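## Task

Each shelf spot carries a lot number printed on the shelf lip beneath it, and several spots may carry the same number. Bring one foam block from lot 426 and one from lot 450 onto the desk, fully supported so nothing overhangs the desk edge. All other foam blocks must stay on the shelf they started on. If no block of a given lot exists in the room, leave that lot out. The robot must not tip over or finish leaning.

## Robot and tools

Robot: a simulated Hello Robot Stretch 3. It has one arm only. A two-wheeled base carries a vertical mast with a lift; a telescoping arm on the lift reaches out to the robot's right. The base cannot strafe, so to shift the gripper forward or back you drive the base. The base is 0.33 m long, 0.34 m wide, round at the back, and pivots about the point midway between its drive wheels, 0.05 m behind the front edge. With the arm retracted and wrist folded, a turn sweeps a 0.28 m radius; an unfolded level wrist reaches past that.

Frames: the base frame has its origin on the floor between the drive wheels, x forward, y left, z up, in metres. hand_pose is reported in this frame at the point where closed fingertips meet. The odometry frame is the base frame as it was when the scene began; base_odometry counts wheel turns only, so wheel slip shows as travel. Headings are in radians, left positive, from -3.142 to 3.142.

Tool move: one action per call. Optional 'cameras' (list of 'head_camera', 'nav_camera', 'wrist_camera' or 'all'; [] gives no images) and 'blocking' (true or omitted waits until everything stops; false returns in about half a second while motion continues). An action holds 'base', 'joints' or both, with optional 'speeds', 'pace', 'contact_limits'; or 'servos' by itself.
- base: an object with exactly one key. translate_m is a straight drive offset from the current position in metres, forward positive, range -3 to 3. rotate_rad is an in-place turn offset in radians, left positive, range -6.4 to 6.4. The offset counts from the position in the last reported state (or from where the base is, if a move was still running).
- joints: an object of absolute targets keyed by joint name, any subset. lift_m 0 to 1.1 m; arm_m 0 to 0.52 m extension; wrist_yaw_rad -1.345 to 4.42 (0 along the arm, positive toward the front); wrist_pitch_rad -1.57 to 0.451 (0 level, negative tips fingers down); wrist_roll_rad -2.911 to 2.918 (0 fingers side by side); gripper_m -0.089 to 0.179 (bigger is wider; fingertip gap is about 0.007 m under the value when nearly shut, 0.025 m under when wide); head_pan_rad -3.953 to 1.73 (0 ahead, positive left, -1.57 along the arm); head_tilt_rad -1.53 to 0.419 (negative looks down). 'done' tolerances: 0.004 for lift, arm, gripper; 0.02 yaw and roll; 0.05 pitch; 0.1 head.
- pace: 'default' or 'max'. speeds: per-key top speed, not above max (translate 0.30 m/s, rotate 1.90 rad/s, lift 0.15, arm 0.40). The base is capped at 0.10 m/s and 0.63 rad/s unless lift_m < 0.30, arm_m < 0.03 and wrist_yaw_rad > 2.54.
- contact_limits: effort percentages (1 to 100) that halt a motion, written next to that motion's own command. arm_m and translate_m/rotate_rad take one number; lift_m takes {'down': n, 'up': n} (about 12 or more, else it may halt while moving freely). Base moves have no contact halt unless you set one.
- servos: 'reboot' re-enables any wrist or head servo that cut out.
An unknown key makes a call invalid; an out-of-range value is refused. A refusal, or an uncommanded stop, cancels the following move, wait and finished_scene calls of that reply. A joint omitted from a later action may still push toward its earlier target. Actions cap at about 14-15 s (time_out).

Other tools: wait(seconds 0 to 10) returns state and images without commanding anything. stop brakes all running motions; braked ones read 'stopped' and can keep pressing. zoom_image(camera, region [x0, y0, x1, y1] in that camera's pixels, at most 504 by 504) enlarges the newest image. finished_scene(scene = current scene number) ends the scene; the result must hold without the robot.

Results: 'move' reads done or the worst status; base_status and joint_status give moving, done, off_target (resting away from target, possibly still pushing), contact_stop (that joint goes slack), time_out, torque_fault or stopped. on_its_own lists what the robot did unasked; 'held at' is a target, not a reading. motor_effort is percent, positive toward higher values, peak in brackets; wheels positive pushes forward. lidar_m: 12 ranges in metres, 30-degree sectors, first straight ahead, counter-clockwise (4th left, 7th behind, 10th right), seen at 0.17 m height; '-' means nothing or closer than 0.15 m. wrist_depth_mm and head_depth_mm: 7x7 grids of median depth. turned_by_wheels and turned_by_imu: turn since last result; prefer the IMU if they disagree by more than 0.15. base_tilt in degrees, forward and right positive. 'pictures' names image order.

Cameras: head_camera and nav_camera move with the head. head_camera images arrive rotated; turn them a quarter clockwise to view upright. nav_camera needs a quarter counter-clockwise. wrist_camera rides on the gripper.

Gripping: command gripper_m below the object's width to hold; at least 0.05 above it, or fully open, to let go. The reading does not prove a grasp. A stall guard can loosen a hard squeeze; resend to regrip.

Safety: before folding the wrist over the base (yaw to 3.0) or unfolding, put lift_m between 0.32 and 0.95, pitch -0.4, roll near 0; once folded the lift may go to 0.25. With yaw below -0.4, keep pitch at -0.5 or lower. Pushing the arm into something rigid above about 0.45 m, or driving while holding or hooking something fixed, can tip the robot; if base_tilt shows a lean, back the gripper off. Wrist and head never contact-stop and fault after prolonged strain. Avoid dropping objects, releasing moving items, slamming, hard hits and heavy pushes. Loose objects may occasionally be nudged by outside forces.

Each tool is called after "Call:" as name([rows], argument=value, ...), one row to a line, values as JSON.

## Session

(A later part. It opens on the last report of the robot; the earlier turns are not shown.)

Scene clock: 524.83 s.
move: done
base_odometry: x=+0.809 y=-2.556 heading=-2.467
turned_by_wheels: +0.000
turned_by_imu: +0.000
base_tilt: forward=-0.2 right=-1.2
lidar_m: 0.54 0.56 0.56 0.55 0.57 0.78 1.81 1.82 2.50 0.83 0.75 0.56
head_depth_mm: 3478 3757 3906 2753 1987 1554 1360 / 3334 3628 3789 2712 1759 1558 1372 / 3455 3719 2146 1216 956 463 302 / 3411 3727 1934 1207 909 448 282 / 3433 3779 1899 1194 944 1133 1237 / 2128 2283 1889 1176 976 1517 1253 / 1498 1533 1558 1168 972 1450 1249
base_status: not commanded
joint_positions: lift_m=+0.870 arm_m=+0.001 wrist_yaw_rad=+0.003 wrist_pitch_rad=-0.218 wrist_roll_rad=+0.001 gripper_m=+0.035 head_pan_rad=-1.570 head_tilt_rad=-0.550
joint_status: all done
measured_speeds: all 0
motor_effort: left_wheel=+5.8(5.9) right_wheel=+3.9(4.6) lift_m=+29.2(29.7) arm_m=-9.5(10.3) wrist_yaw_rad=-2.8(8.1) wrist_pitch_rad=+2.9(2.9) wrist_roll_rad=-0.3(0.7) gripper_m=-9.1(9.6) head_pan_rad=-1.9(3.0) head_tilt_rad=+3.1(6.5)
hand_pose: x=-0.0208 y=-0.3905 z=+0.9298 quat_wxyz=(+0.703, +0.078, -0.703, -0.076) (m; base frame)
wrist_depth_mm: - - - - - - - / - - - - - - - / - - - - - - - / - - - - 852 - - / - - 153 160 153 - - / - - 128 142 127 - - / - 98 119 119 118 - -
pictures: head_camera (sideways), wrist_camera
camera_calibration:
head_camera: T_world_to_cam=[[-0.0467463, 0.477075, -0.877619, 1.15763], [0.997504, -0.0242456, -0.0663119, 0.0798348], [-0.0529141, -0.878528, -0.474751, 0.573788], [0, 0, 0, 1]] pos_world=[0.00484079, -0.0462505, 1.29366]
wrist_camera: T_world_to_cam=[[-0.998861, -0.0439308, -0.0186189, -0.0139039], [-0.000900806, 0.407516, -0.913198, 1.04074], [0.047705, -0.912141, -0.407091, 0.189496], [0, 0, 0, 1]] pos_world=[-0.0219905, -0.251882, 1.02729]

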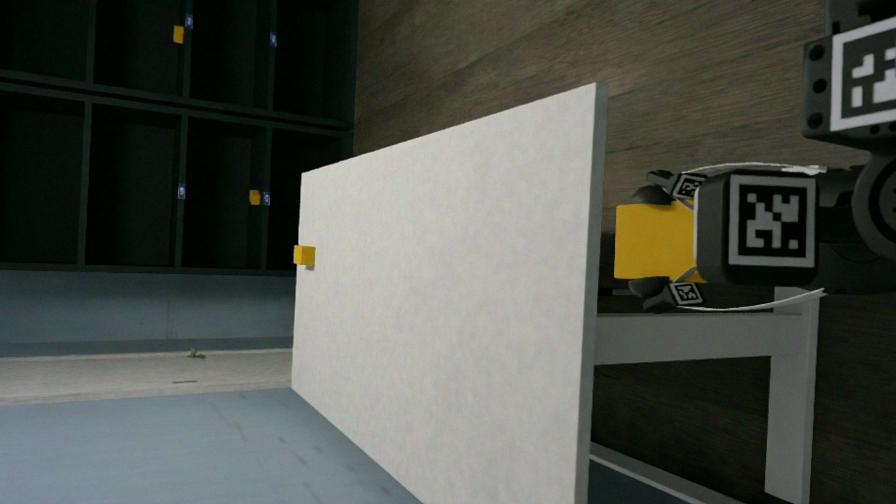

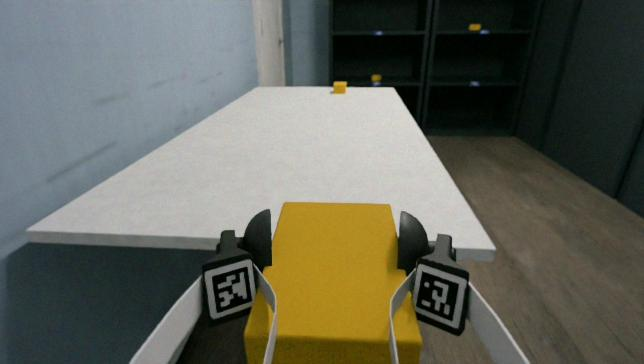

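Call:
move(joints={"arm_m":0.49}, pace="default", cameras=[])

Call:
move(joints={"lift_m":0.71}, cameras=[])

Call:
move(joints={"lift_m":0.678}, speeds={"lift_m":0.025}, contact_limits={"lift_m":{"down":14}}, cameras=["wrist_camera"])

Scene clock: 537.60 s.
move: done
base_odometry: x=+0.809 y=-2.556 heading=-2.467
turned_by_wheels: +0.000
turned_by_imu: +0.000
base_tilt: forward=-0.4 right=-1.2
lidar_m: 0.54 0.56 0.57 0.55 0.57 0.78 1.81 1.81 2.50 0.83 0.76 0.56
head_depth_mm: 3447 3732 - 2752 337 - - / 3340 3620 3749 475 364 1509 1278 / 3417 3756 2146 613 960 1540 1271 / 3411 3725 1932 887 945 1532 1260 / 3399 3801 1902 1189 937 1179 1242 / 2123 2294 1878 1183 975 1515 1257 / 1503 1530 1558 1164 966 1455 1248
base_status: not commanded
joint_positions: lift_m=+0.870 arm_m=+0.490 wrist_yaw_rad=+0.003 wrist_pitch_rad=-0.218 wrist_roll_rad=+0.001 gripper_m=+0.035 head_pan_rad=-1.570 head_tilt_rad=-0.550
joint_status: all done
measured_speeds: all 0
motor_effort: left_wheel=+5.6(6.1) right_wheel=+4.3(4.8) lift_m=+25.2(30.0) arm_m=+12.2(14.8) wrist_yaw_rad=-2.9(4.2) wrist_pitch_rad=+2.8(2.9) wrist_roll_rad=-0.3(0.8) gripper_m=-8.9(9.7) head_pan_rad=-2.6(3.4) head_tilt_rad=+3.2(4.4)
hand_pose: x=-0.0208 y=-0.8799 z=+0.9298 quat_wxyz=(+0.703, +0.078, -0.703, -0.076) (m; base frame)
wrist_depth_mm: - - - - - - - / - - - - - - - / - - - - - - - / - - - - - - - / - - 153 160 153 - - / - - 128 141 127 460 - / - - 116 119 118 - -
pictures: none
No camera images: "cameras" was empty.

Scene clock: 539.90 s.
move: done
base_odometry: x=+0.809 y=-2.556 heading=-2.467
turned_by_wheels: +0.000
turned_by_imu: +0.000
base_tilt: forward=-0.3 right=-1.1
lidar_m: 0.54 0.56 0.57 0.55 0.57 0.78 1.81 1.81 2.50 0.82 0.75 0.56
head_depth_mm: 3465 3774 - 2760 2001 1560 1282 / 3335 3631 3770 2711 1002 463 374 / 3421 3762 2163 1217 648 1469 1264 / 3370 3753 1936 1205 864 1533 1265 / 3458 3724 1905 1188 939 1191 1234 / 2132 2298 1875 1180 972 1510 1253 / 1509 1541 1561 1168 967 1466 1247
base_status: not commanded
joint_positions: lift_m=+0.710 arm_m=+0.490 wrist_yaw_rad=+0.003 wrist_pitch_rad=-0.218 wrist_roll_rad=+0.001 gripper_m=+0.035 head_pan_rad=-1.570 head_tilt_rad=-0.550
joint_status: all done
measured_speeds: all 0
motor_effort: left_wheel=+5.0(5.8) right_wheel=+3.9(4.7) lift_m=+23.7(26.4) arm_m=+6.9(12.6) wrist_yaw_rad=-3.1(4.4) wrist_pitch_rad=+2.9(2.9) wrist_roll_rad=-0.3(0.7) gripper_m=-8.5(9.5) head_pan_rad=-3.1(3.6) head_tilt_rad=+2.9(4.0)
hand_pose: x=-0.0208 y=-0.8799 z=+0.7698 quat_wxyz=(+0.703, +0.078, -0.703, -0.076) (m; base frame)
wrist_depth_mm: - - - - - - - / - - - - - - - / - - - - - - - / - - - - - - - / - - 153 160 153 - - / - - 128 141 127 - - / - - 117 119 118 - -
pictures: none
No camera images: "cameras" was empty.

Scene clock: 541.60 s.
move: done
base_odometry: x=+0.809 y=-2.556 heading=-2.467
turned_by_wheels: +0.000
turned_by_imu: +0.000
base_tilt: forward=-0.4 right=-1.2
lidar_m: 0.54 0.56 0.56 0.55 0.57 0.78 1.81 1.82 2.50 0.83 0.76 0.56
head_depth_mm: 3445 3716 - 2773 2000 1557 1289 / 3358 3635 3810 2753 1018 1415 396 / 3499 3746 3501 1221 694 1453 1242 / 3414 3765 1940 1213 732 1531 1265 / 3439 3748 1925 1193 945 1194 1238 / 2135 2309 1894 1190 975 1515 1248 / 1515 1529 1551 1173 972 1473 1251
base_status: not commanded
joint_positions: lift_m=+0.678 arm_m=+0.490 wrist_yaw_rad=+0.002 wrist_pitch_rad=-0.130 wrist_roll_rad=+0.001 gripper_m=+0.035 head_pan_rad=-1.570 head_tilt_rad=-0.550
joint_status: all done
measured_speeds: all 0
on_its_own: wrist_pitch_rad is at rest, and its effort (-13.3) is outside its rest range (-8 to +12)
motor_effort: left_wheel=+5.2(6.0) right_wheel=+3.8(4.4) lift_m=+13.5(25.9) arm_m=+3.4(7.5) wrist_yaw_rad=-2.0(4.1) wrist_pitch_rad=-13.3(13.8) wrist_roll_rad=-0.3(0.8) gripper_m=-9.2(9.7) head_pan_rad=-2.8(3.5) head_tilt_rad=+2.1(3.3)
contact_limits: lift_m down 14 (down: maximum 72; up: maximum 65)
hand_pose: x=-0.0210 y=-0.8860 z=+0.7597 quat_wxyz=(+0.706, +0.047, -0.706, -0.045) (m; base frame)
wrist_depth_mm: - - - - - - - / - - - - - - - / - - - - - - - / - - - - - - - / - - 153 164 149 - - / - - 128 134 126 - - / - 97 113 112 112 - -
pictures: wrist_camera
camera_calibration:
wrist_camera: T_world_to_cam=[[-0.998899, -0.0444528, -0.0149861, -0.0422718], [-0.000294873, 0.325402, -0.945576, 1.03919], [0.04691, -0.94453, -0.325057, -0.422705], [0, 0, 0, 1]] pos_world=[-0.0220897, -0.739291, 0.844592]

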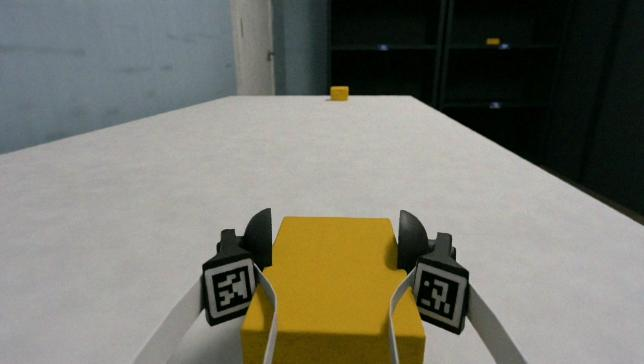

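Contact hand ≈0.76 → lift 0.700.

Call:
move(joints={"lift_m":0.698}, cameras=[])

Call:
move(joints={"gripper_m":0.179}, cameras=[])

Call:
move(joints={"arm_m":0.1}, pace="max", cameras=["head_camera","wrist_camera"])

Scene clock: 549.90 s.
move: done
base_odometry: x=+0.809 y=-2.556 heading=-2.467
turned_by_wheels: +0.000
turned_by_imu: +0.000
base_tilt: forward=-0.4 right=-1.2
lidar_m: 0.54 0.56 0.57 0.55 0.57 0.78 1.81 1.82 2.50 0.83 0.76 0.56
head_depth_mm: 3442 3801 - 2761 1995 1563 1284 / 3362 3647 3757 2739 1005 491 386 / 3389 3752 2157 1221 681 1446 1267 / 3417 3710 1938 1203 860 1538 1257 / 3405 3706 1903 1197 941 1187 1242 / 2150 2281 1879 1180 974 1512 1253 / 1507 1530 1556 1170 968 1461 1249
base_status: not commanded
joint_positions: lift_m=+0.698 arm_m=+0.490 wrist_yaw_rad=+0.002 wrist_pitch_rad=-0.196 wrist_roll_rad=+0.001 gripper_m=+0.035 head_pan_rad=-1.570 head_tilt_rad=-0.550
joint_status: all done
measured_speeds: all 0
motor_effort: left_wheel=+5.7(6.0) right_wheel=+3.6(4.2) lift_m=+25.5(29.1) arm_m=-4.6(4.9) wrist_yaw_rad=-3.2(4.1) wrist_pitch_rad=-1.3(13.4) wrist_roll_rad=-0.6(0.6) gripper_m=-9.2(9.4) head_pan_rad=-2.6(3.5) head_tilt_rad=+2.1(2.3)
hand_pose: x=-0.0210 y=-0.8816 z=+0.7633 quat_wxyz=(+0.704, +0.070, -0.704, -0.069) (m; base frame)
wrist_depth_mm: - - - - - - - / - - - - - - - / - - - - - - - / - - - - - - - / - - 153 163 150 - - / - - 128 142 126 - - / - - 116 116 114 103 -
pictures: none
No camera images: "cameras" was empty.

Scene clock: 551.87 s.
move: done
base_odometry: x=+0.809 y=-2.556 heading=-2.467
turned_by_wheels: +0.000
turned_by_imu: +0.000
base_tilt: forward=-0.3 right=-1.3
lidar_m: 0.54 0.56 0.57 0.55 0.57 0.78 1.81 1.81 2.50 0.82 0.76 0.56
head_depth_mm: 3441 3848 - 2772 1985 1560 1284 / 3318 3609 3796 2744 1004 490 385 / 3393 3696 2162 1217 681 1448 1266 / 3433 3767 1934 1210 830 1531 1263 / 3473 3785 1924 1198 941 1181 1237 / 2116 2271 1872 1186 974 1518 1253 / 1503 1530 1560 1175 965 1453 1248
base_status: not commanded
joint_positions: lift_m=+0.698 arm_m=+0.490 wrist_yaw_rad=+0.002 wrist_pitch_rad=-0.213 wrist_roll_rad=+0.001 gripper_m=+0.179 head_pan_rad=-1.570 head_tilt_rad=-0.550
joint_status: all done
measured_speeds: all 0
motor_effort: left_wheel=+5.7(6.0) right_wheel=+3.1(4.1) lift_m=+28.9(29.1) arm_m=-9.1(9.1) wrist_yaw_rad=-0.6(3.3) wrist_pitch_rad=+2.0(2.1) wrist_roll_rad=-0.3(0.7) gripper_m=+0.7(84.0) head_pan_rad=-3.1(3.6) head_tilt_rad=+1.8(2.4)
hand_pose: x=-0.0210 y=-0.8803 z=+0.7589 quat_wxyz=(+0.703, +0.076, -0.703, -0.075) (m; base frame)
wrist_depth_mm: - - - - - - - / - - - - - - - / - - - - - - - / - - - - - - - / - 142 - 156 155 - - / - 126 - 136 130 - - / - - 116 115 114 - 105
pictures: none
No camera images: "cameras" was empty.

Scene clock: 554.13 s.
move: done
base_odometry: x=+0.809 y=-2.556 heading=-2.467
turned_by_wheels: +0.000
turned_by_imu: +0.000
base_tilt: forward=-0.4 right=-1.1
lidar_m: 0.54 0.56 0.56 0.55 0.57 0.78 1.81 1.82 2.49 0.83 0.76 0.56
head_depth_mm: 3403 3742 - 2767 1991 1569 1281 / 3334 3606 3784 2706 1777 1550 379 / 3446 3771 3525 1220 955 1537 365 / 3318 3763 1956 1204 939 1534 448 / 3414 3773 1916 1196 943 1192 1230 / 2139 2288 1894 1175 974 1525 1255 / 1502 1527 1558 1167 966 1470 1249
base_status: not commanded
joint_positions: lift_m=+0.698 arm_m=+0.100 wrist_yaw_rad=+0.002 wrist_pitch_rad=-0.215 wrist_roll_rad=+0.001 gripper_m=+0.179 head_pan_rad=-1.570 head_tilt_rad=-0.550
joint_status: all done
measured_speeds: all 0
motor_effort: left_wheel=+5.7(6.1) right_wheel=+3.5(4.0) lift_m=+25.3(29.7) arm_m=-11.8(14.2) wrist_yaw_rad=-2.4(4.0) wrist_pitch_rad=+2.3(2.4) wrist_roll_rad=-0.3(0.7) gripper_m=+0.5(1.2) head_pan_rad=-2.6(3.6) head_tilt_rad=+1.2(2.1)
hand_pose: x=-0.0210 y=-0.4902 z=+0.7585 quat_wxyz=(+0.703, +0.077, -0.703, -0.076) (m; base frame)
wrist_depth_mm: - - - - - - - / - - - - - - - / - - - - - - - / - - - - - - - / - - - - - - - / - - - - - - - / - - - - - - 105
pictures: head_camera (sideways), wrist_camera
camera_calibration:
head_camera: T_world_to_cam=[[-0.0465391, 0.476568, -0.877905, 1.15811], [0.997503, -0.0245611, -0.0662121, 0.0796952], [-0.0531169, -0.878794, -0.474235, 0.573068], [0, 0, 0, 1]] pos_world=[0.00484085, -0.046353, 1.29376]
wrist_camera: T_world_to_cam=[[-0.998904, -0.043, -0.018498, -0.0214436], [-0.000498156, 0.404915, -0.914354, 0.924533], [0.0468073, -0.913343, -0.404492, 0.0262769], [0, 0, 0, 1]] pos_world=[-0.0221895, -0.351279, 0.855583]

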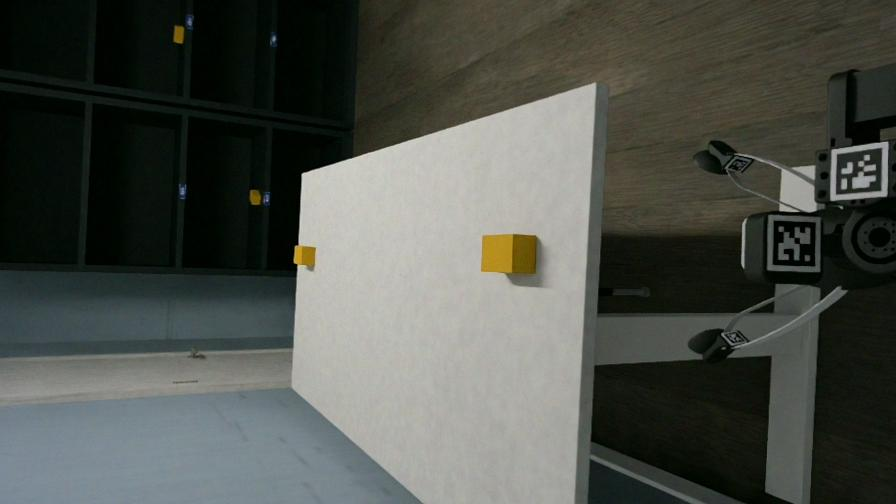

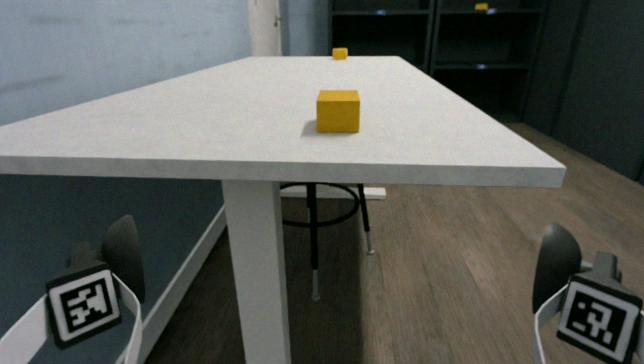

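Call:
finished_scene(scene=3)

The scene is finished: the task was done.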